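# Free stuck vial from autosampler needle and place in well

## Task

A vial has stuck to the autosampler needle and been carried up out of its tray. Remove it from the needle and set it upright in the tray's empty well. At the end, every other vial must still sit in its own well, the tray must be pushed back in, and the needle, which bends easily, must be straight to within 2 degrees. A hard knock on any glass, or letting glass drop more than a few centimetres, means failure.

## Robot and tools

Robot: two seven-joint xArm7 arms, left_arm and right_arm, each with a two-finger parallel gripper and a wrist camera. The joints are weak, a little loose and heavy, so go gently.

Frames. The scene frame has its origin at table-top height midway between the arms, +x pointing out over the table, +z up, and left_arm on the +y side (arm names do not match image sides). left_arm's base sits near (-0.008, +0.296, 0) m and right_arm's near (+0.032, -0.321, 0) m, both turned almost nothing about z. Each arm reports its gripper pose, velocities and Hand target in its own base frame, and its offsets use those base axes; the fixed camera and the table use the scene frame. Reported hand positions may be a few cm off, more at long reach. On the gripper, fingers point along its +z and close along its y. end_effector_position is the point between the pads when closed, about 2 cm short of the fingertips; while closing, the tips creep about 10 mm further along +z.

execute_actions(actions, cameras). actions is a list of actions; each action is a table of up to 15 rows, one row per 1/30 s step; a shorter table repeats its last row to step 15. Every row holds 14 numbers in [-1, 1]: left_arm dx, dy, dz, rx, ry, rz, opening, then right_arm's same seven, always both arms. dx..rz are an offset, in that arm's base axes, from the Hand target it had when that action began; every row counts from that same start, not from the row before, and a new action starts from the new Hand target, so repeating an offset moves again. Scale: 1.0 equals 0.6 m for dx, dy, dz and 180 degrees for the rotation vector rx, ry, rz; the arm turns about its Hand target position. opening is absolute: +1 fully open (0.084 m), -1 closed. To leave an arm idle, send zeros for its six pose numbers and repeat its current opening (a 0 there means half open). cameras: list of names, ["all"], or []; by default images appear only for an empty actions list, which also shows the current state and scene number.

move(target, speed, blend, opening_speed, blocking, cameras). target is one 14-number row laid out as above, or a list of up to 15 such rows; all rows are offsets from the Hand targets at the move's start, not from the previous row. Grippers travel in straight lines, all arriving together, capped at 10 s; nothing is avoided along the way. speed: top path speed in m/s, 0.002 to 1, default 0.25 (turns up to twice that in rad/s), one value or one per target. blend: corner rounding in m for a list, default 0 (stop at each target). opening_speed: rate of finger change per second on the -1..+1 scale, at least 0.2. blocking=false returns after about 0.5 s while the move continues. The result adds a move: line, e.g. done, off_target, moving, held or fault, plus limits such as paced (pose clipped) or held (steps withheld). Faster moves lag, stray and strike harder; aiming far past a contact presses harder.

wait(seconds, 0 to 3600) lets time pass with no new command. stop brakes a running move. zoom_image(camera, region) enlarges [x0, y0, x1, y1] pixels (origin top-left, at most 504 by 504) of the latest image from cam_high, cam_left_wrist or cam_right_wrist. clear_fault(arm) releases a torque-faulted arm. read_manual(section="licences") gives licence texts only. finished_scene(scene) ends the current scene, given its number; the result must hold without the robot.

Results: per arm end_effector_position (m), end_effector_quat_wxyz, velocities (omitted when joints are still), Hand target (the last command after clipping, the origin for the next offsets), Tool commands, grip_measured and Joint positions (last entry is the finger opening in m), joint torques (offset and noisy; positive toward larger joint values), step readings of position, and a Wrist depth block: 7 by 7 cells in mm (172 to 3000), rows separated by " / ", "-" for no value; glass is see-through. Watch for MOTOR HOT, FAULT and OVER-TEMPERATURE lines. Cameras: cam_high 672x504 fixed on a stand behind the arms; wrist cameras 672x504 each; calibration is given in the scene frame for cam_high and the base frame for wrist cameras.

Motion notes: commanded orientation is clipped to 32 degrees from the current one each step; big turns may swing the elbow. A gripper often stops short of its Hand target; re-send the gap as an offset. To stop pushing on something, command a target back beyond the gripper.

Gripping: fingers read up to 0.024 below the command when empty. Hold by commanding below the opening at first touch; about 0.03 below gives full force (about 24 N per pad). For glass use a lighter margin and close slowly.

Avoid: knocking or dropping vials more than a few cm, bending the needle while pulling the vial (pull along its axis, gently), pushing anything off the table, arm-to-arm contact (a clearance check helps but is not complete), closing fingers on the other arm, hard pushes that trigger a torque fault (arm stops until clear_fault; limits in N m: waist 32.2, shoulder 32.7, upper arm roll 17.7, elbow 18, forearm roll 17.3, wrist pitch 10.3, wrist roll 10.2), and long stretched holds that overheat motors (brake stop at 80 °C). A loose object may occasionally get nudged by itself.

Each tool is called as name(argument=value, ...), one argument or row to a line, values as JSON.

## Session

execute_actions(
  actions=[],
)

Scene clock: 0.00 s.
left_arm: end_effector_position=(+0.1354, -0.4527, +0.3519) grip_measured=+1.00 end_effector_quat_wxyz=(+0.015, +0.749, -0.662, +0.031) | right_arm: end_effector_position=(+0.3425, +0.0043, +0.2230) grip_measured=+0.99 end_effector_quat_wxyz=(-0.100, +0.782, +0.474, +0.392)
Joint positions: left_arm=[-1.295 -0.076 0.01 1.37 0.009 1.378 0.162 0.084] | right_arm=[0.413 -0.984 -0.809 0.218 0.115 0.552 -1.45 0.084]
Joint velocities: within noise
Joint torques (N m): no reading
Wrist depth (mm): cam_left_wrist=[268 491 487 486 484 483 218 / 489 489 485 482 481 369 264 / 487 486 482 481 478 416 307 / 485 485 481 480 476 475 474 / 483 480 479 477 473 473 471 / 460 480 476 474 472 470 469 / 424 476 473 470 471 470 467] | cam_right_wrist=[661 673 403 2002 1799 1526 1348 / 584 448 436 650 1862 1571 1375 / 409 403 455 484 1852 1630 1417 / 388 403 424 456 564 1686 1458 / 424 377 437 480 502 1626 1493 / 392 397 419 435 450 469 1480 / 362 368 384 395 409 426 443]
Hand target: left_arm +0.1354, -0.4527, +0.3519; +0.015, +0.749, -0.662, +0.031 | right_arm +0.3425, +0.0043, +0.2230; -0.100, +0.782, +0.474, +0.392
Tool commands: left_gripper/opening=+1.0 right_gripper/opening=+1.0

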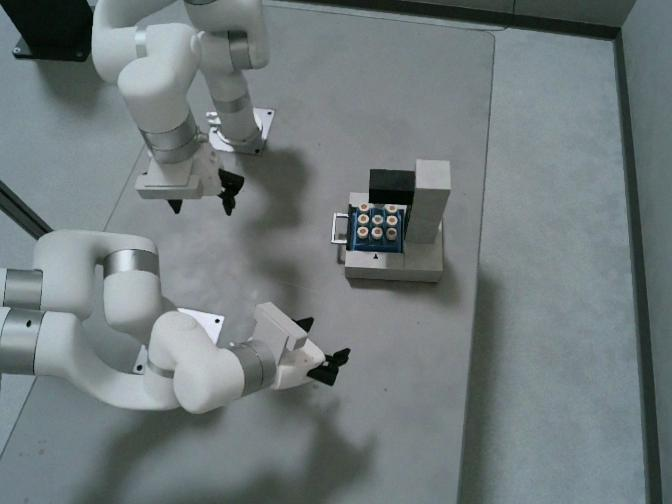

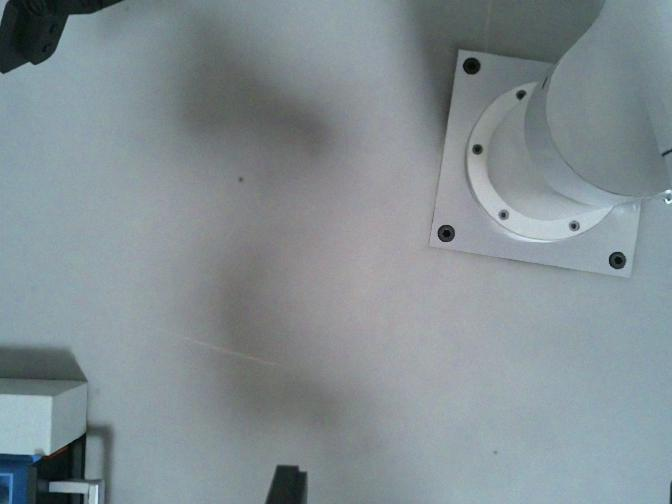

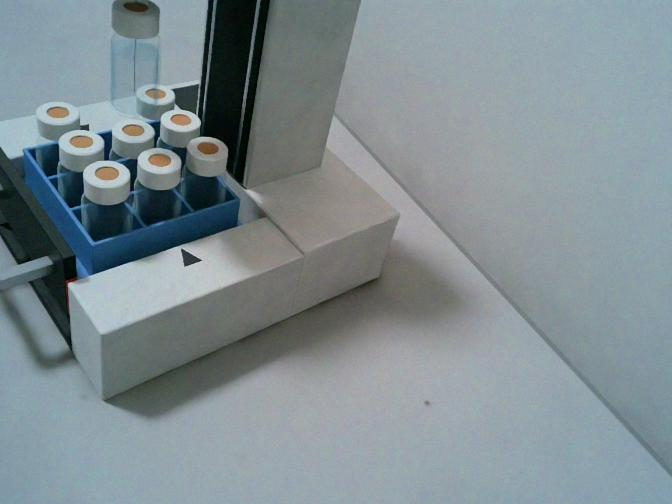

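zoom_image(
  camera="cam_high",
  region=[320, 140, 470, 290],
)

zoom_image(
  camera="cam_right_wrist",
  region=[0, 0, 400, 300],
)

Scaled by 3.360 from the camera's image (finer frame: 960x720).

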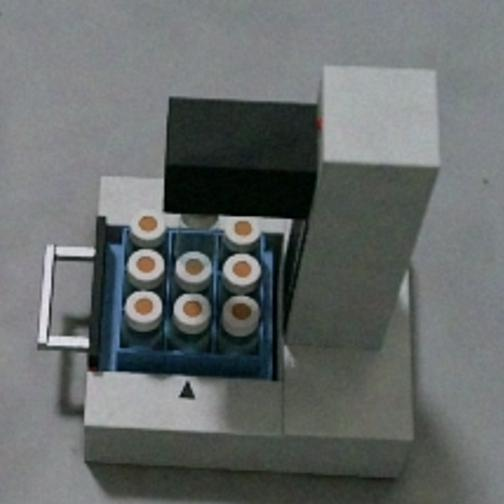

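Scaled by 1.260 from the camera's image (finer frame: 960x720).

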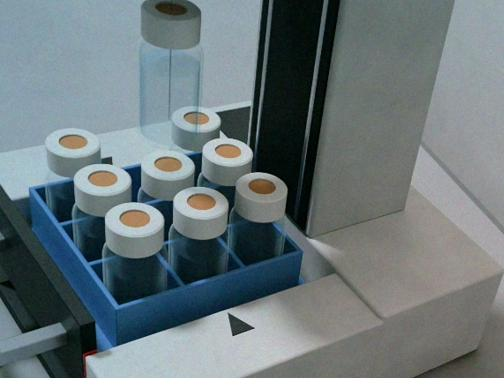

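move(
  target=[0.17,0.34,-0.15,-0.189,-0.205,0.431,1,0,0,0,0,0,0,1],
  cameras=["all"],
  speed=0.35,
)

Scene clock: 22.27 s.
left_arm: end_effector_position=(+0.2374, -0.2487, +0.2619) grip_measured=+1.00 end_effector_quat_wxyz=(+0.000, +0.906, +0.000, +0.422) | right_arm: end_effector_position=(+0.3425, +0.0043, +0.2230) grip_measured=+0.99 end_effector_quat_wxyz=(-0.100, +0.782, +0.474, +0.392)
Joint positions: left_arm=[-0.769 -0.827 -0.413 0.325 0.675 0.798 -1.527 0.084] | right_arm=[0.413 -0.984 -0.809 0.218 0.115 0.552 -1.45 0.084]
Joint torques (N m): left_arm=[-0.16 -3.83 2.09 13.76 0.43 -0.5 -0.1] | right_arm=[-0.01 2.65 6.93 12.87 -0.45 -1.74 -0.14]
Wrist depth (mm): cam_left_wrist=[1388 1383 1375 - 310 1302 1364 / 1533 1513 1503 - 303 297 1440 / 1677 1669 1665 1649 316 273 1611 / 608 602 602 498 403 321 589 / 545 540 541 441 425 437 531 / 482 479 463 402 371 378 457 / 431 429 428 362 355 351 368] | cam_right_wrist=[664 671 403 1974 1785 1513 1340 / 584 448 436 648 1857 1582 1377 / 409 402 454 484 1867 1615 1414 / 387 402 425 456 564 1661 1449 / 424 377 436 480 502 1619 1496 / 392 398 419 435 450 468 1471 / 362 367 384 395 410 427 443]
Hand target: left_arm +0.2374, -0.2487, +0.2619; +0.000, +0.906, +0.000, +0.422 | right_arm +0.3425, +0.0043, +0.2230; -0.100, +0.782, +0.474, +0.392
Off the commanded pose: left_arm 0.000 m, 0 deg | right_arm 0.000 m, 0 deg.
move: done
cam_left_wrist: T_world_to_cam=[[0.01996, -0.99979, 0.00511, -0.22157], [-0.63894, -0.01669, -0.76908, 0.42026], [0.769, 0.01208, -0.63914, 0.11391]] pos_world=[0.18534, -0.21589, 0.39715]

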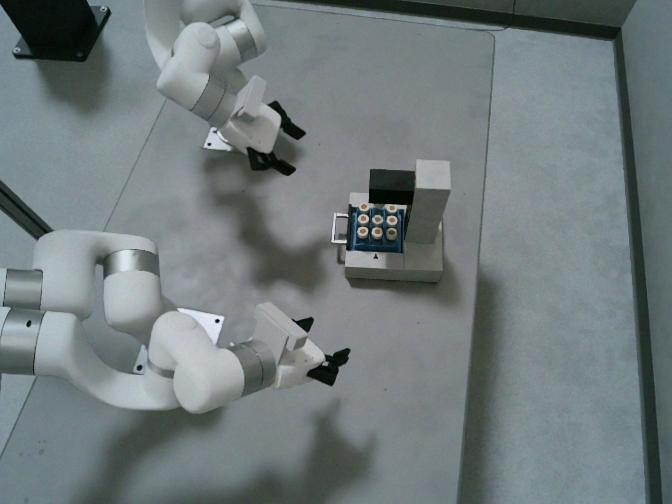

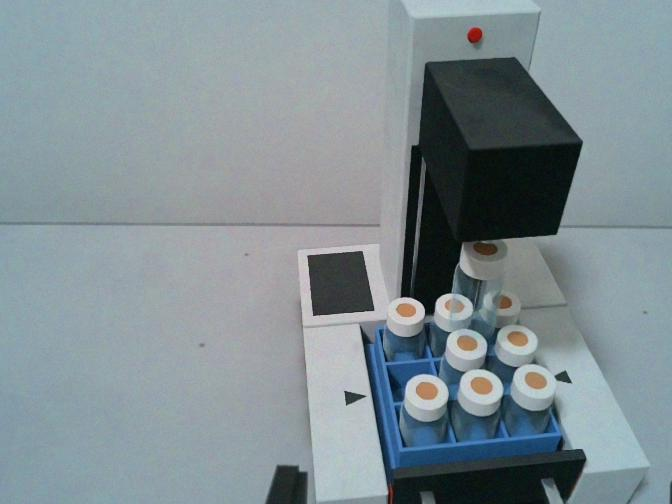

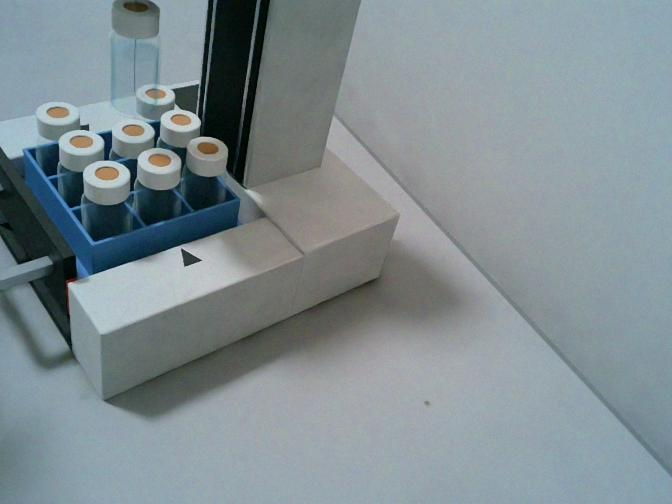

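zoom_image(
  camera="cam_left_wrist",
  region=[330, 190, 630, 490],
)

Scaled by 1.680 from the camera's image (finer frame: 960x720).

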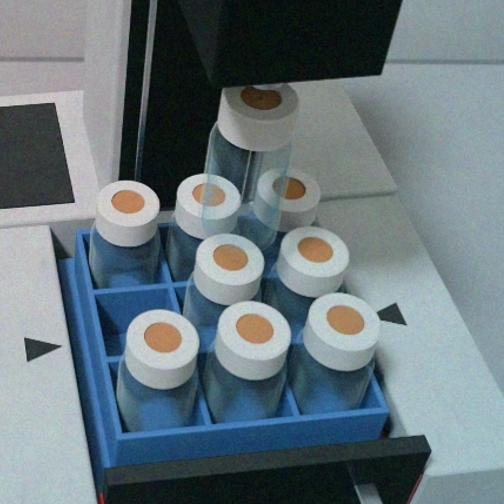

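move(
  target=[0.138,-0.059,-0.07,0.217,0.217,-0.466,1,0.085,0.28,-0.06,0.147,0.029,0.194,0.15],
  cameras=["all"],
)

Scene clock: 69.30 s.
left_arm: end_effector_position=(+0.3202, -0.2841, +0.2199) grip_measured=+1.00 end_effector_quat_wxyz=(+0.000, +0.706, -0.708, -0.001) | right_arm: end_effector_position=(+0.3935, +0.1723, +0.1870) grip_measured=+0.14 end_effector_quat_wxyz=(-0.407, +0.579, +0.579, +0.405)
Joint positions: left_arm=[-1.369 -0.162 0.614 0.951 0.105 1.087 0.764 0.084] | right_arm=[1.586 -1.004 -1.602 0.647 0.356 0.673 -1.877 0.05]
Joint torques (N m): left_arm=[-0.88 -11.85 -1.07 25.49 -0.27 -1 0.36] | right_arm=[0.54 9.85 9.74 9 -0.55 0.16 -0.33]
Wrist depth (mm): cam_left_wrist=[340 340 340 340 338 339 337 / 342 341 341 340 339 339 338 / 283 283 282 341 341 341 340 / 281 284 299 293 343 341 341 / 240 241 247 302 343 342 342 / 240 241 242 278 344 344 343 / - 279 274 288 346 346 345] | cam_right_wrist=[239 238 242 2185 2185 2178 2151 / 260 248 255 264 249 246 239 / 2325 2348 264 269 245 249 246 / 858 941 857 280 252 256 254 / 732 729 727 783 293 293 262 / 598 594 593 591 590 327 272 / 479 478 479 307 305 309 284]
Hand target: left_arm +0.3202, -0.2841, +0.2199; +0.000, +0.706, -0.708, -0.001 | right_arm +0.3935, +0.1723, +0.1870; -0.407, +0.579, +0.579, +0.405
Off the commanded pose: left_arm 0.000 m, 0 deg | right_arm 0.000 m, 0 deg.
move: done
cam_left_wrist: T_world_to_cam=[[-0.99984, -0.01425, -0.01088, 0.35166], [-0.0142, 0.99989, -0.00486, 0.36098], [0.01095, -0.0047, -0.99993, 0.34113]] pos_world=[0.353, -0.35432, 0.34669]
cam_right_wrist: T_world_to_cam=[[0.99979, 0.01337, 0.01532, -0.3647], [0.01897, -0.34193, -0.93953, 0.29532], [-0.00732, 0.93963, -0.34212, 0.03455]] pos_world=[0.35927, 0.0734, 0.29487]

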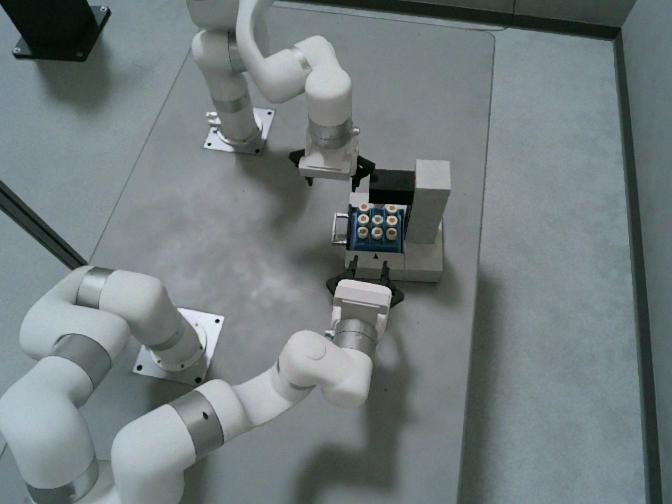

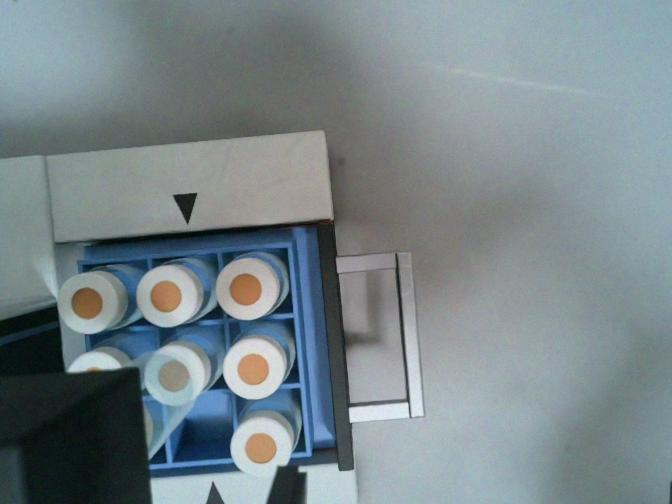

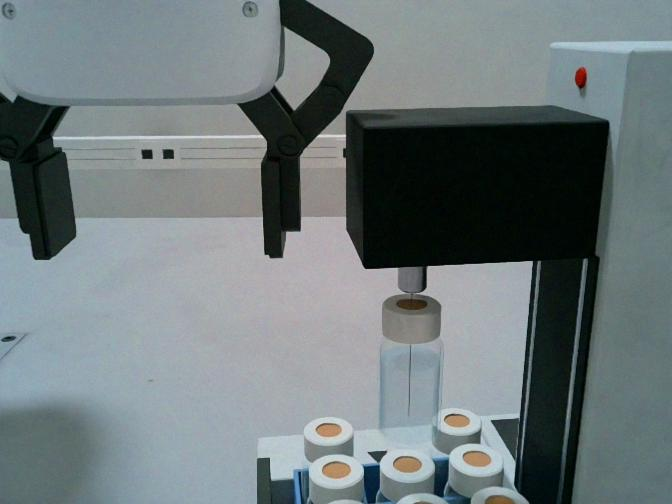

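move(
  target=[0,-0.048,-0.183,0,0,0,-0.4,0,0,0,0,0,0,0.15],
  cameras=["cam_left_wrist","cam_high"],
)

zoom_image(
  camera="cam_high",
  region=[280, 160, 440, 320],
)

Scene clock: 83.00 s.
left_arm: end_effector_position=(+0.3202, -0.3129, +0.1101) grip_measured=-0.42 end_effector_quat_wxyz=(+0.000, +0.706, -0.708, -0.001) | right_arm: end_effector_position=(+0.3935, +0.1723, +0.1870) grip_measured=+0.14 end_effector_quat_wxyz=(-0.407, +0.579, +0.579, +0.405)
Joint positions: left_arm=[-1.386 0.109 0.617 0.858 -0.091 0.772 0.868 0.026] | right_arm=[1.586 -1.004 -1.602 0.647 0.356 0.673 -1.877 0.05]
Joint torques (N m): left_arm=[-0.38 -15.98 0.53 22.72 -0.05 -1.86 0.32] | right_arm=[0.33 9.92 16.96 4.88 -0.31 0.19 -0.29]
Wrist depth (mm): cam_left_wrist=[231 231 231 230 230 229 230 / 232 232 231 231 231 230 230 / 233 232 232 231 232 231 231 / 173 173 173 233 232 232 232 / 174 174 173 233 233 233 233 / 191 187 178 193 234 234 233 / - - - 235 235 234 234] | cam_right_wrist=[192 200 2192 2185 2199 2151 2172 / 200 205 228 2242 246 245 239 / 219 219 224 243 245 250 246 / 227 226 232 845 253 257 255 / 235 234 241 721 293 319 263 / 246 246 260 556 556 323 273 / 271 276 336 306 304 329 285]
Hand target: left_arm +0.3202, -0.3129, +0.1101; +0.000, +0.706, -0.708, -0.001 | right_arm +0.3935, +0.1723, +0.1870; -0.407, +0.579, +0.579, +0.405
Off the commanded pose: left_arm 0.000 m, 0 deg | right_arm 0.000 m, 0 deg.
move: done
cam_left_wrist: T_world_to_cam=[[-0.99984, -0.01425, -0.01088, 0.35006], [-0.0142, 0.99989, -0.00476, 0.38922], [0.01095, -0.0046, -0.99993, 0.23124]] pos_world=[0.353, -0.38312, 0.23689]
Images, in order (width x height): cam_high 672x504, cam_left_wrist 672x504.

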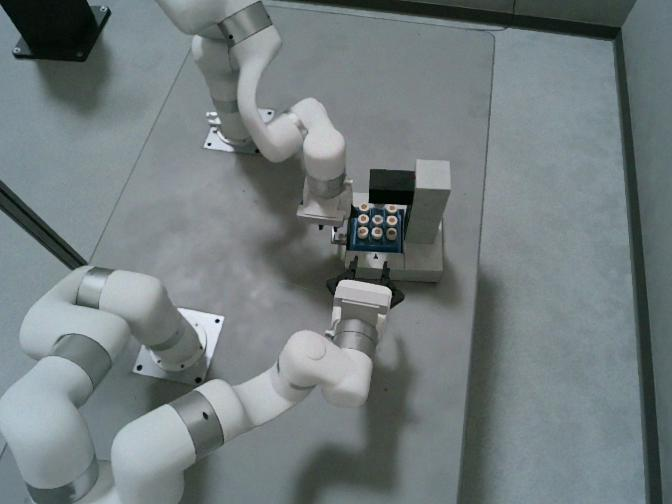

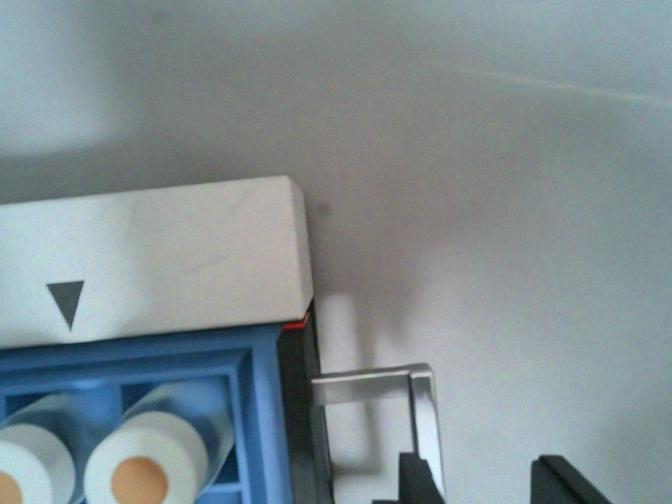

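Scaled by 3.150 from the camera's image (finer frame: 960x720).

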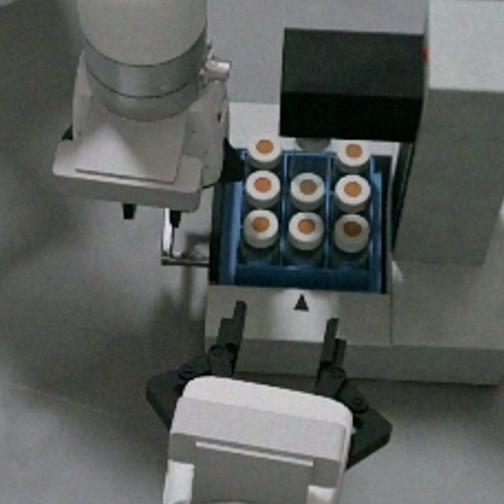

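move(
  target=[
    [0,-0,0.03,0,0,0,-0.4,0,0,0,0,0,0,0.15],
    [0.021,-0.012,0.025,0,0,0,-0.4,0,0,0,0,0,0,0.15],
    [0.021,-0.012,-0.012,0,0,0,-0.4,0,0,0,0,0,0,0.15],
  ],
  cameras=["cam_left_wrist"],
  speed=0.1,
)

Scene clock: 91.47 s.
left_arm: end_effector_position=(+0.3328, -0.3201, +0.1029) grip_measured=-0.42 end_effector_quat_wxyz=(+0.000, +0.706, -0.708, -0.001) | right_arm: end_effector_position=(+0.3935, +0.1723, +0.1870) grip_measured=+0.14 end_effector_quat_wxyz=(-0.407, +0.579, +0.579, +0.405)
Joint positions: left_arm=[-1.369 0.176 0.612 0.906 -0.145 0.768 0.915 0.026] | right_arm=[1.586 -1.004 -1.602 0.647 0.356 0.673 -1.877 0.05]
Joint torques (N m): left_arm=[0.14 -17.23 0.83 12.88 -0.33 -2.17 0.3] | right_arm=[0.33 9.98 17.63 5.7 -0.23 0.15 -0.25]
Wrist depth (mm): cam_left_wrist=[224 223 223 223 222 222 222 / 224 224 224 224 224 223 223 / 226 225 225 224 224 224 224 / 226 - - 225 225 225 224 / - - - 226 226 226 225 / 183 183 183 227 226 226 226 / - - 184 227 - 227 227] | cam_right_wrist=[183 185 2178 2192 2199 2165 2185 / 192 190 220 2242 246 245 239 / 201 199 214 243 245 250 247 / 217 215 219 850 253 257 255 / 225 223 227 722 293 318 263 / 237 236 235 556 556 323 273 / 260 260 263 306 304 329 284]
Hand target: left_arm +0.3328, -0.3201, +0.1029; +0.000, +0.706, -0.708, -0.001 | right_arm +0.3935, +0.1723, +0.1870; -0.407, +0.579, +0.579, +0.405
Off the commanded pose: left_arm 0.000 m, 0 deg | right_arm 0.000 m, 0 deg.
move: done
cam_left_wrist: T_world_to_cam=[[-0.99984, -0.01425, -0.01088, 0.36247], [-0.0142, 0.99989, -0.00476, 0.39656], [0.01095, -0.0046, -0.99993, 0.22387]] pos_world=[0.3656, -0.39032, 0.22969]

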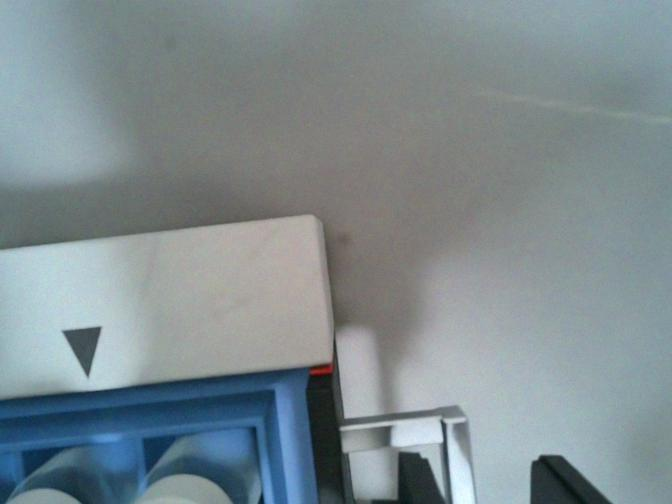

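move(
  target=[
    [0,-0.033,0,0,0,0,-0.4,0,0,0,0,0,0,0.15],
    [0,-0.033,-0.05,0,0,0,-0.4,0,0,0,0,0,0,0.15],
  ],
  cameras=["cam_left_wrist"],
  speed=0.08,
)

Scene clock: 97.97 s.
left_arm: end_effector_position=(+0.3329, -0.3402, +0.0735) grip_measured=-0.42 end_effector_quat_wxyz=(+0.000, +0.706, -0.708, +0.000) | right_arm: end_effector_position=(+0.3935, +0.1723, +0.1870) grip_measured=+0.14 end_effector_quat_wxyz=(-0.407, +0.579, +0.579, +0.405)
Joint positions: left_arm=[-1.355 0.288 0.569 0.942 -0.238 0.711 0.95 0.026] | right_arm=[1.586 -1.004 -1.602 0.647 0.356 0.673 -1.877 0.05]
Joint torques (N m): left_arm=[4.49 17.13 -0.39 -3.37 -0.74 -5.76 0.91] | right_arm=[0.38 10.01 17.6 6.28 -0.37 0.23 -0.18]
Wrist depth (mm): cam_left_wrist=[210 210 209 208 207 207 206 / 211 210 209 209 208 207 206 / 211 210 209 209 208 207 207 / 211 210 209 208 208 207 206 / 211 210 209 209 208 207 207 / - - - 208 208 207 207 / - - - 209 208 208 207] | cam_right_wrist=[- - 2185 2213 2199 2178 2185 / 175 175 202 2257 246 245 239 / 178 178 194 240 245 250 247 / 185 183 201 847 253 257 255 / 202 200 204 673 292 318 263 / 210 209 210 557 557 323 273 / 219 218 219 296 304 328 285]
Hand target: left_arm +0.3328, -0.3399, +0.0729; +0.000, +0.706, -0.708, -0.001 | right_arm +0.3935, +0.1723, +0.1870; -0.407, +0.579, +0.579, +0.405
Off the commanded pose: left_arm 0.001 m, 0 deg | right_arm 0.000 m, 0 deg.
move: done
cam_left_wrist: T_world_to_cam=[[-0.99984, -0.01417, -0.01116, 0.36196], [-0.0141, 0.99988, -0.00626, 0.41658], [0.01124, -0.0061, -0.99992, 0.19376]] pos_world=[0.3656, -0.41022, 0.20039]

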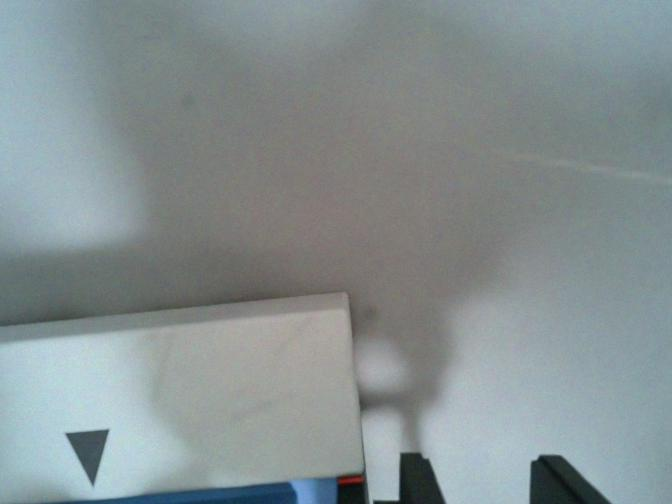

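move(
  target=[0,0,0.09,0,0,0,-0.4,0,0,0,0,0,0,0.15],
  cameras=["all"],
  speed=0.1,
)

zoom_image(
  camera="cam_high",
  region=[280, 160, 440, 320],
)

Scene clock: 102.53 s.
left_arm: end_effector_position=(+0.3328, -0.3399, +0.1268) grip_measured=-0.42 end_effector_quat_wxyz=(+0.000, +0.706, -0.708, -0.001) | right_arm: end_effector_position=(+0.3935, +0.1723, +0.1870) grip_measured=+0.14 end_effector_quat_wxyz=(-0.407, +0.579, +0.579, +0.405)
Joint positions: left_arm=[-1.386 0.172 0.606 0.983 -0.131 0.846 0.874 0.026] | right_arm=[1.586 -1.004 -1.602 0.647 0.356 0.673 -1.877 0.05]
Joint torques (N m): left_arm=[-0.58 -31.85 2.33 23.55 0.14 -1.03 0.02] | right_arm=[0.22 10.21 17.74 6.99 -0.34 0.26 -0.2]
Wrist depth (mm): cam_left_wrist=[247 247 247 247 247 247 246 / 248 248 248 247 248 247 248 / 249 248 249 248 248 248 248 / 249 249 249 249 249 249 249 / 190 189 190 212 250 250 249 / 190 190 190 191 250 250 250 / 195 199 194 192 198 251 251] | cam_right_wrist=[- 175 197 2228 2220 2165 2178 / 175 178 212 2228 246 245 239 / 192 191 196 243 245 250 247 / 199 198 201 847 253 257 255 / 206 205 208 671 293 318 263 / 219 215 219 555 556 323 273 / 237 249 239 306 306 328 284]
Hand target: left_arm +0.3328, -0.3399, +0.1269; +0.000, +0.706, -0.708, -0.001 | right_arm +0.3935, +0.1723, +0.1870; -0.407, +0.579, +0.579, +0.405
Off the commanded pose: left_arm 0.000 m, 0 deg | right_arm 0.000 m, 0 deg.
move: done
cam_left_wrist: T_world_to_cam=[[-0.99984, -0.01425, -0.01088, 0.36245], [-0.0142, 0.99989, -0.00476, 0.41647], [0.01095, -0.0046, -0.99993, 0.24778]] pos_world=[0.3656, -0.41012, 0.25368]
cam_right_wrist: T_world_to_cam=[[0.99979, 0.01337, 0.01532, -0.3647], [0.01897, -0.34193, -0.93953, 0.29532], [-0.00732, 0.93963, -0.34212, 0.03455]] pos_world=[0.35927, 0.0734, 0.29487]

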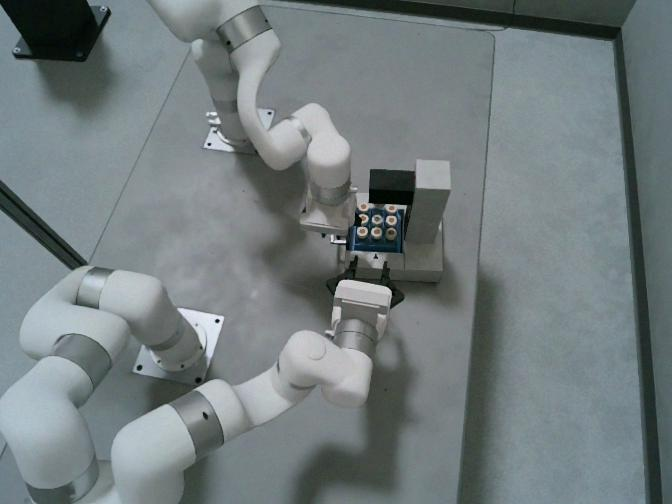

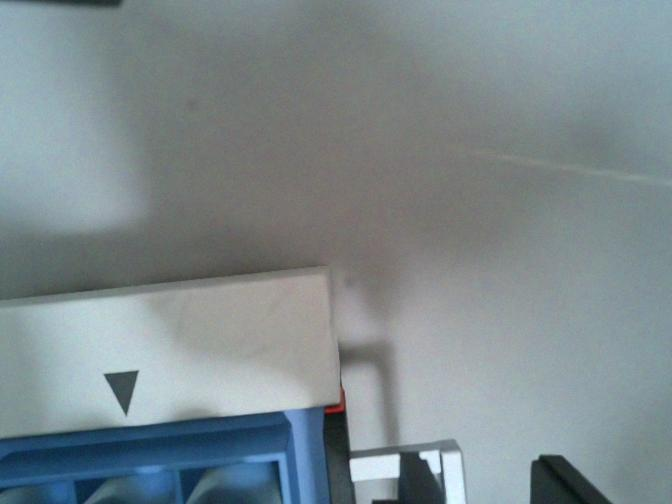

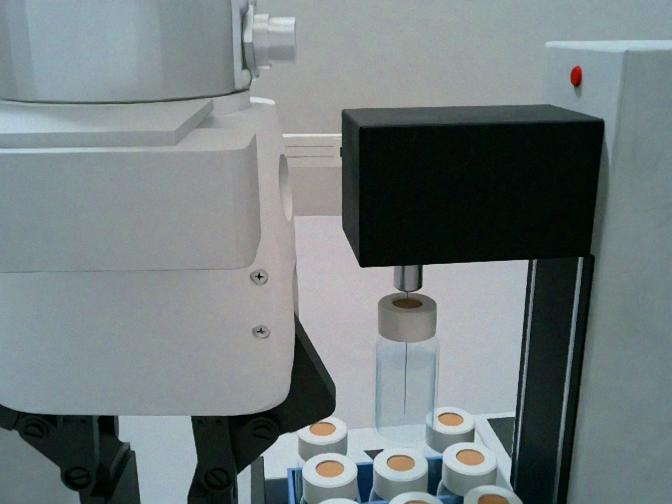

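Scaled by 3.150 from the camera's image (finer frame: 960x720).

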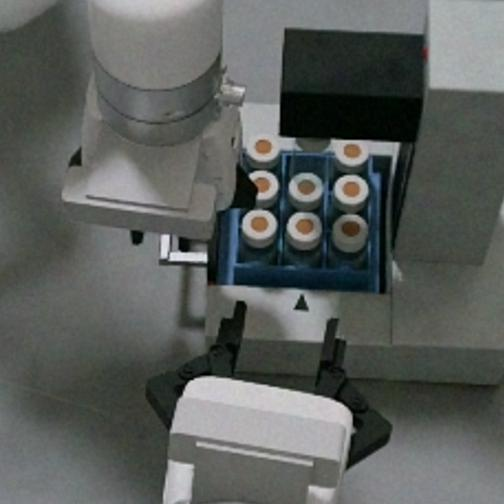

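move(
  target=[
    [-0.12,0.063,0.02,0,-0.222,0,-0.2,0,0,0,0,0,0,0.15],
    [-0.063,0.063,-0.073,0,-0.222,0,-0.2,0,0,0,0,0,0,0.15],
  ],
  cameras=["all"],
  speed=0.15,
)

zoom_image(
  camera="cam_high",
  region=[280, 160, 440, 320],
)

Scene clock: 111.27 s.
left_arm: end_effector_position=(+0.2950, -0.3021, +0.0831) grip_measured=-0.22 end_effector_quat_wxyz=(-0.242, +0.664, -0.666, +0.241) | right_arm: end_effector_position=(+0.3935, +0.1723, +0.1870) grip_measured=+0.14 end_effector_quat_wxyz=(-0.407, +0.579, +0.579, +0.405)
Joint positions: left_arm=[-1.401 0.002 0.441 0.541 1.421 0.56 -0.653 0.035] | right_arm=[1.586 -1.004 -1.602 0.647 0.356 0.673 -1.877 0.05]
Joint torques (N m): left_arm=[-0.14 -13.59 -0.06 19.37 -0.12 -0.67 -0.16] | right_arm=[0.5 10.28 17.57 7.96 -0.5 0.25 -0.27]
Wrist depth (mm): cam_left_wrist=[411 369 308 265 231 206 186 / 413 371 309 265 233 206 186 / - 355 213 199 226 207 186 / 291 255 213 197 226 208 187 / 293 245 216 190 228 208 187 / 211 178 213 185 228 208 188 / 216 188 209 185 229 209 184] | cam_right_wrist=[2199 2206 2206 2220 2199 2165 2172 / 2257 2302 2279 2213 246 245 239 / 2381 2389 - 243 245 250 246 / 940 937 849 846 253 256 255 / 284 728 724 721 292 318 263 / 264 529 592 590 556 322 273 / 282 298 454 306 306 329 284]
Hand target: left_arm +0.2950, -0.3021, +0.0831; -0.242, +0.664, -0.666, +0.241 | right_arm +0.3935, +0.1723, +0.1870; -0.407, +0.579, +0.579, +0.405
Off the commanded pose: left_arm 0.000 m, 0 deg | right_arm 0.000 m, 0 deg.
move: done
cam_left_wrist: T_world_to_cam=[[-0.75939, -0.0143, -0.65047, 0.3069], [-0.00787, 0.99989, -0.0128, 0.37673], [0.65058, -0.0046, -0.75942, -0.00415]] pos_world=[0.23873, -0.37232, 0.2013]
cam_right_wrist: T_world_to_cam=[[0.99979, 0.01337, 0.01532, -0.3647], [0.01897, -0.34193, -0.93953, 0.29532], [-0.00732, 0.93963, -0.34212, 0.03455]] pos_world=[0.35927, 0.0734, 0.29487]

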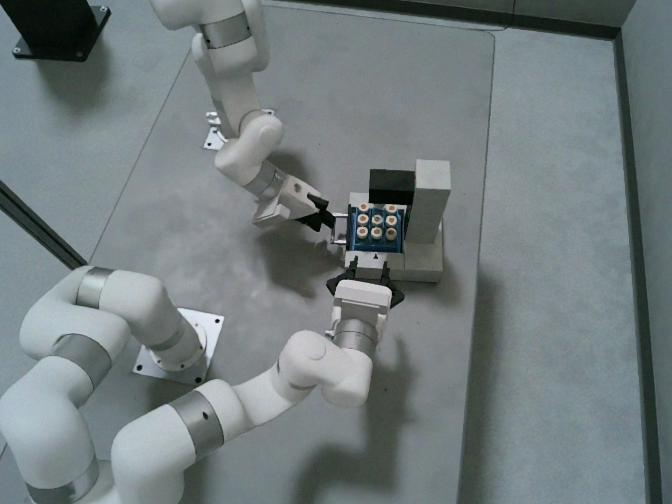

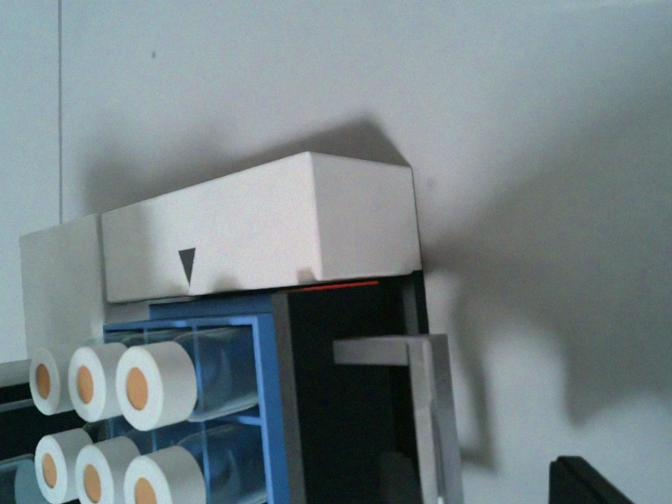

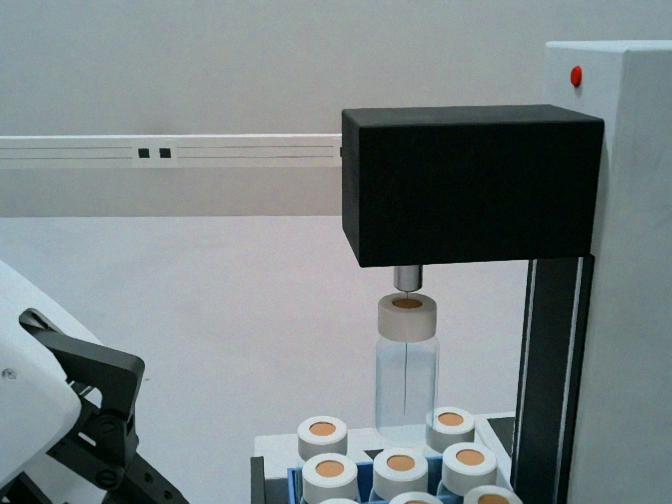

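Scaled by 3.150 from the camera's image (finer frame: 960x720).

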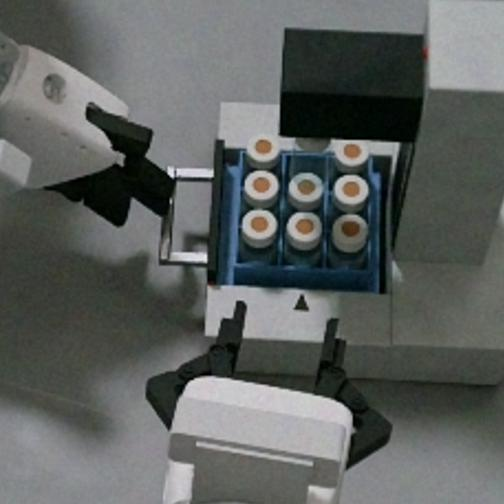

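move(
  target=[
    [0.008,0,0.007,0,0,0,-0.35,0,0,0,0,0,0,0.15],
    [0.060,0,-0.054,0,0,0,-0.35,0,0,0,0,0,0,0.15],
  ],
  cameras=["cam_left_wrist"],
  speed=0.08,
)

Scene clock: 118.37 s.
left_arm: end_effector_position=(+0.3310, -0.3021, +0.0507) grip_measured=-0.37 end_effector_quat_wxyz=(-0.242, +0.664, -0.666, +0.241) | right_arm: end_effector_position=(+0.3935, +0.1723, +0.1870) grip_measured=+0.14 end_effector_quat_wxyz=(-0.407, +0.579, +0.579, +0.405)
Joint positions: left_arm=[-1.344 0.188 0.487 0.641 1.574 0.433 -0.778 0.028] | right_arm=[1.586 -1.004 -1.602 0.647 0.356 0.673 -1.877 0.05]
Joint torques (N m): left_arm=[1.23 -16.12 2.62 19.17 -0.04 0.07 -0.03] | right_arm=[0.38 10.32 17.58 8.46 -0.42 0.16 -0.1]
Wrist depth (mm): cam_left_wrist=[355 302 253 218 191 175 - / 358 304 255 218 191 175 - / 359 198 - - 186 176 - / 230 198 - - 184 176 - / 237 200 - - 183 176 - / 243 186 - - 184 177 - / - - - - - - -] | cam_right_wrist=[2213 2213 2199 2199 2206 2185 2178 / 2264 2279 2279 2249 246 245 239 / 2397 2364 - 243 245 250 246 / 939 937 852 847 253 257 255 / 679 725 722 722 293 319 264 / 260 300 592 589 556 323 273 / 265 275 352 306 306 328 285]
Hand target: left_arm +0.3310, -0.3021, +0.0507; -0.242, +0.664, -0.666, +0.241 | right_arm +0.3935, +0.1723, +0.1870; -0.407, +0.579, +0.579, +0.405
Off the commanded pose: left_arm 0.000 m, 0 deg | right_arm 0.000 m, 0 deg.
move: done
cam_left_wrist: T_world_to_cam=[[-0.7594, -0.01423, -0.65047, 0.31319], [-0.00782, 0.99989, -0.01276, 0.37658], [0.65058, -0.0046, -0.75942, -0.05218]] pos_world=[0.27473, -0.37232, 0.1689]

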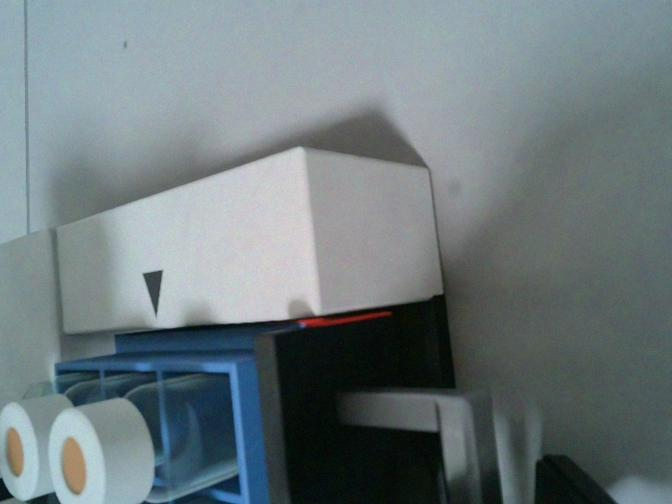

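move(
  target=[
    [0.0135,0,-0.014,0,0,0,-0.35,0,0,0,0,0,0,0.15],
    [0.0135,0,-0.014,0,0,0,-1,0,0,0,0,0,0,0.15],
  ],
  cameras=["cam_left_wrist","cam_high"],
  speed=0.05,
)

Scene clock: 121.50 s.
left_arm: end_effector_position=(+0.3392, -0.3022, +0.0425) grip_measured=-0.69 end_effector_quat_wxyz=(-0.242, +0.664, -0.666, +0.241) | right_arm: end_effector_position=(+0.3935, +0.1723, +0.1870) grip_measured=+0.14 end_effector_quat_wxyz=(-0.407, +0.579, +0.579, +0.405)
Joint positions: left_arm=[-1.33 0.234 0.494 0.669 1.612 0.406 -0.815 0.014] | right_arm=[1.586 -1.004 -1.602 0.647 0.356 0.673 -1.877 0.05]
Joint torques (N m): left_arm=[2.52 13.53 1.25 0.14 1.22 0.06 1.18] | right_arm=[0.43 10.3 17.63 8.28 -0.18 0.17 -0.25]
Wrist depth (mm): cam_left_wrist=[362 309 257 220 192 176 - / 361 306 256 220 192 176 - / 359 292 - - 181 176 - / 224 197 - - 180 175 - / 237 197 - - 180 175 - / 229 184 - - 180 175 - / - - - - - - -] | cam_right_wrist=[2213 2220 2220 2199 2206 2185 2158 / 2286 2286 2286 2257 246 245 239 / 2364 2364 - 243 245 250 247 / 941 935 850 850 253 257 255 / 677 728 725 724 292 319 263 / 256 291 593 590 556 323 273 / 261 268 353 306 305 329 284]
Hand target: left_arm +0.3391, -0.3021, +0.0423; -0.242, +0.664, -0.666, +0.241 | right_arm +0.3935, +0.1723, +0.1870; -0.407, +0.579, +0.579, +0.405
Off the commanded pose: left_arm 0.000 m, 0 deg | right_arm 0.000 m, 0 deg.
move: done
cam_left_wrist: T_world_to_cam=[[-0.75926, -0.01456, -0.65063, 0.31402], [-0.0078, 0.99988, -0.01327, 0.37672], [0.65074, -0.005, -0.75928, -0.06388]] pos_world=[0.28293, -0.37242, 0.1608]
Images, in order (width x height): cam_high 672x504, cam_left_wrist 672x504.

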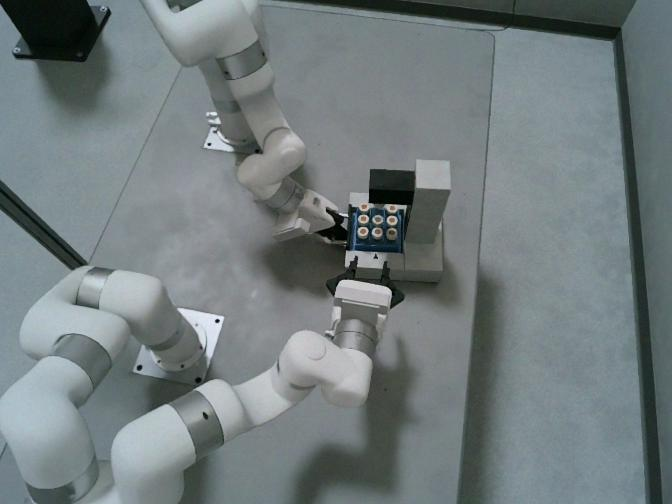

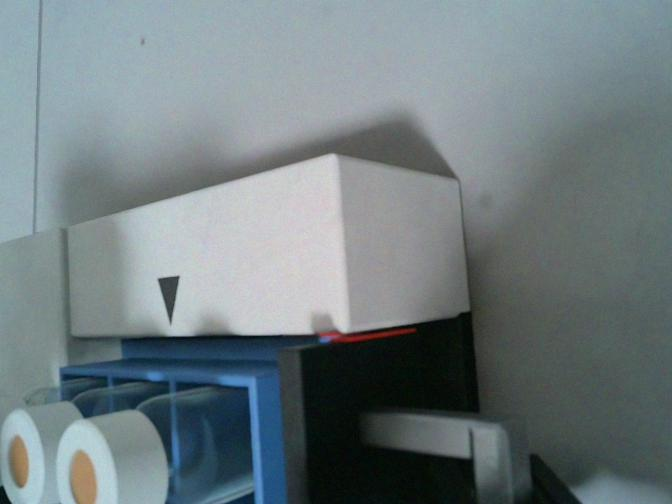

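move(
  target=[-0.15,0.0024,0,0,0,0,-1,0,0,0,0,0,0,0.15],
  cameras=["all"],
  speed=0.05,
)

zoom_image(
  camera="cam_high",
  region=[280, 160, 440, 320],
)

Scene clock: 124.00 s.
left_arm: end_effector_position=(+0.3401, -0.3139, +0.0521) grip_measured=-0.71 end_effector_quat_wxyz=(-0.240, +0.664, -0.661, +0.255) | right_arm: end_effector_position=(+0.3935, +0.1723, +0.1870) grip_measured=+0.14 end_effector_quat_wxyz=(-0.407, +0.579, +0.579, +0.405)
Joint positions: left_arm=[-1.342 0.22 0.487 0.681 1.606 0.42 -0.823 0.013] | right_arm=[1.586 -1.004 -1.602 0.647 0.356 0.673 -1.877 0.05]
Joint torques (N m): left_arm=[-0.54 -31.59 1.93 17.34 1.17 1.49 0.72] | right_arm=[0.45 10.11 17.57 8.11 -0.36 0.15 -0.11]
Wrist depth (mm): cam_left_wrist=[376 318 265 226 198 180 - / 375 317 264 226 197 180 - / 372 315 263 225 191 179 - / 234 195 177 - 184 179 - / 233 204 176 - 184 178 - / 222 194 187 - 181 178 - / - - - - - - -] | cam_right_wrist=[2228 2235 2213 2199 2199 2192 2165 / 2271 2286 2271 2271 246 245 239 / 2389 2356 - 243 246 250 247 / 937 934 854 845 253 257 255 / 676 729 726 723 292 318 264 / 252 292 592 589 556 323 273 / 255 263 352 306 304 328 285]
Hand target: left_arm +0.3401, -0.3139, +0.0521; -0.240, +0.664, -0.661, +0.255 (not the last commanded pose) | right_arm +0.3935, +0.1723, +0.1870; -0.407, +0.579, +0.579, +0.405
Tool commands: left_gripper/opening=-1.0 right_gripper/opening=+0.15
Off the commanded pose: left_arm 0.092 m, 2 deg | right_arm 0.000 m, 0 deg.
TORQUE FAULT: the external load on joint 4 (elbow) of the left arm reached its load limit, and that arm stopped. The contact can be on any part of that arm beyond that joint, not only on its tool. A torque fault puts only its own arm into a fault stop. That arm's remaining commands of this call were not run. The hold on joint 4 (elbow) of that arm was moved back by the arm itself, up to 3 degrees, as the stop began, but later a load was on that arm, so every hold on that arm was set again where that arm then was. That arm may still press on what stopped it. That arm is still stopped at the end of this call. While its stop runs, that arm, its gripper or tool too, takes no new command.
CLEAR FAULT: the left arm stays stopped (state 4) until you call clear_fault(arm="left_arm").
End effector pose when the fault began: left_arm: position (+0.3319, -0.3021, +0.0422), quat_wxyz (-0.242, +0.664, -0.666, +0.241)
Joint positions when the fault began: left_arm=[-1.341 0.221 0.487 0.653 1.607 0.42 -0.822 0.013]
move: fault (left_arm)
cam_left_wrist: T_world_to_cam=[[-0.74767, -0.02824, -0.66347, 0.31309], [-0.00554, 0.99933, -0.03629, 0.38871], [0.66405, -0.02346, -0.74732, -0.06813]] pos_world=[0.28148, -0.38121, 0.17092]
cam_right_wrist: T_world_to_cam=[[0.99979, 0.01337, 0.01532, -0.3647], [0.01897, -0.34193, -0.93953, 0.29532], [-0.00732, 0.93963, -0.34212, 0.03455]] pos_world=[0.35927, 0.0734, 0.29487]

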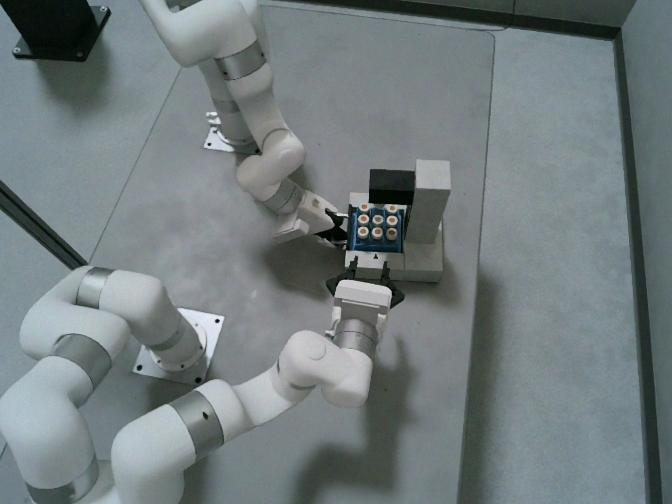

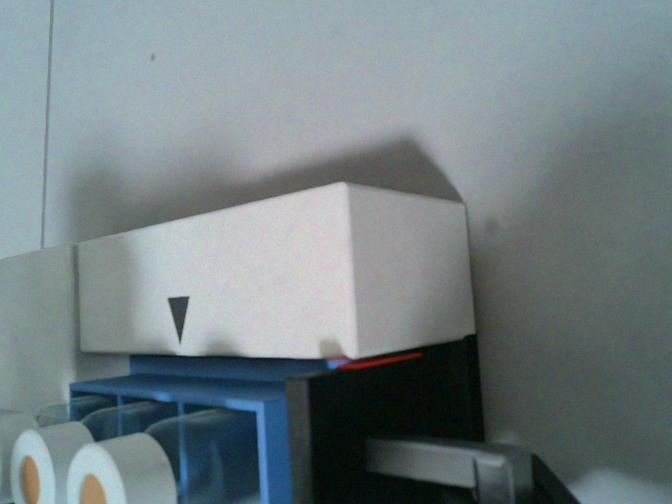

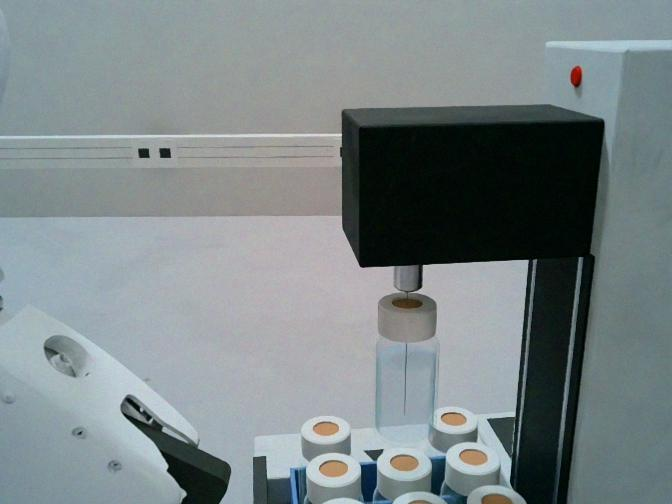

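Scaled by 3.150 from the camera's image (finer frame: 960x720).

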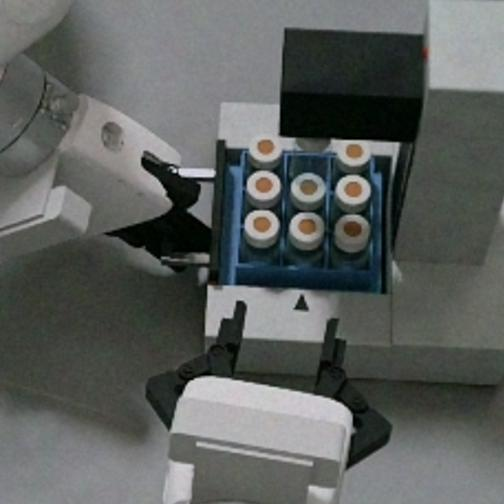

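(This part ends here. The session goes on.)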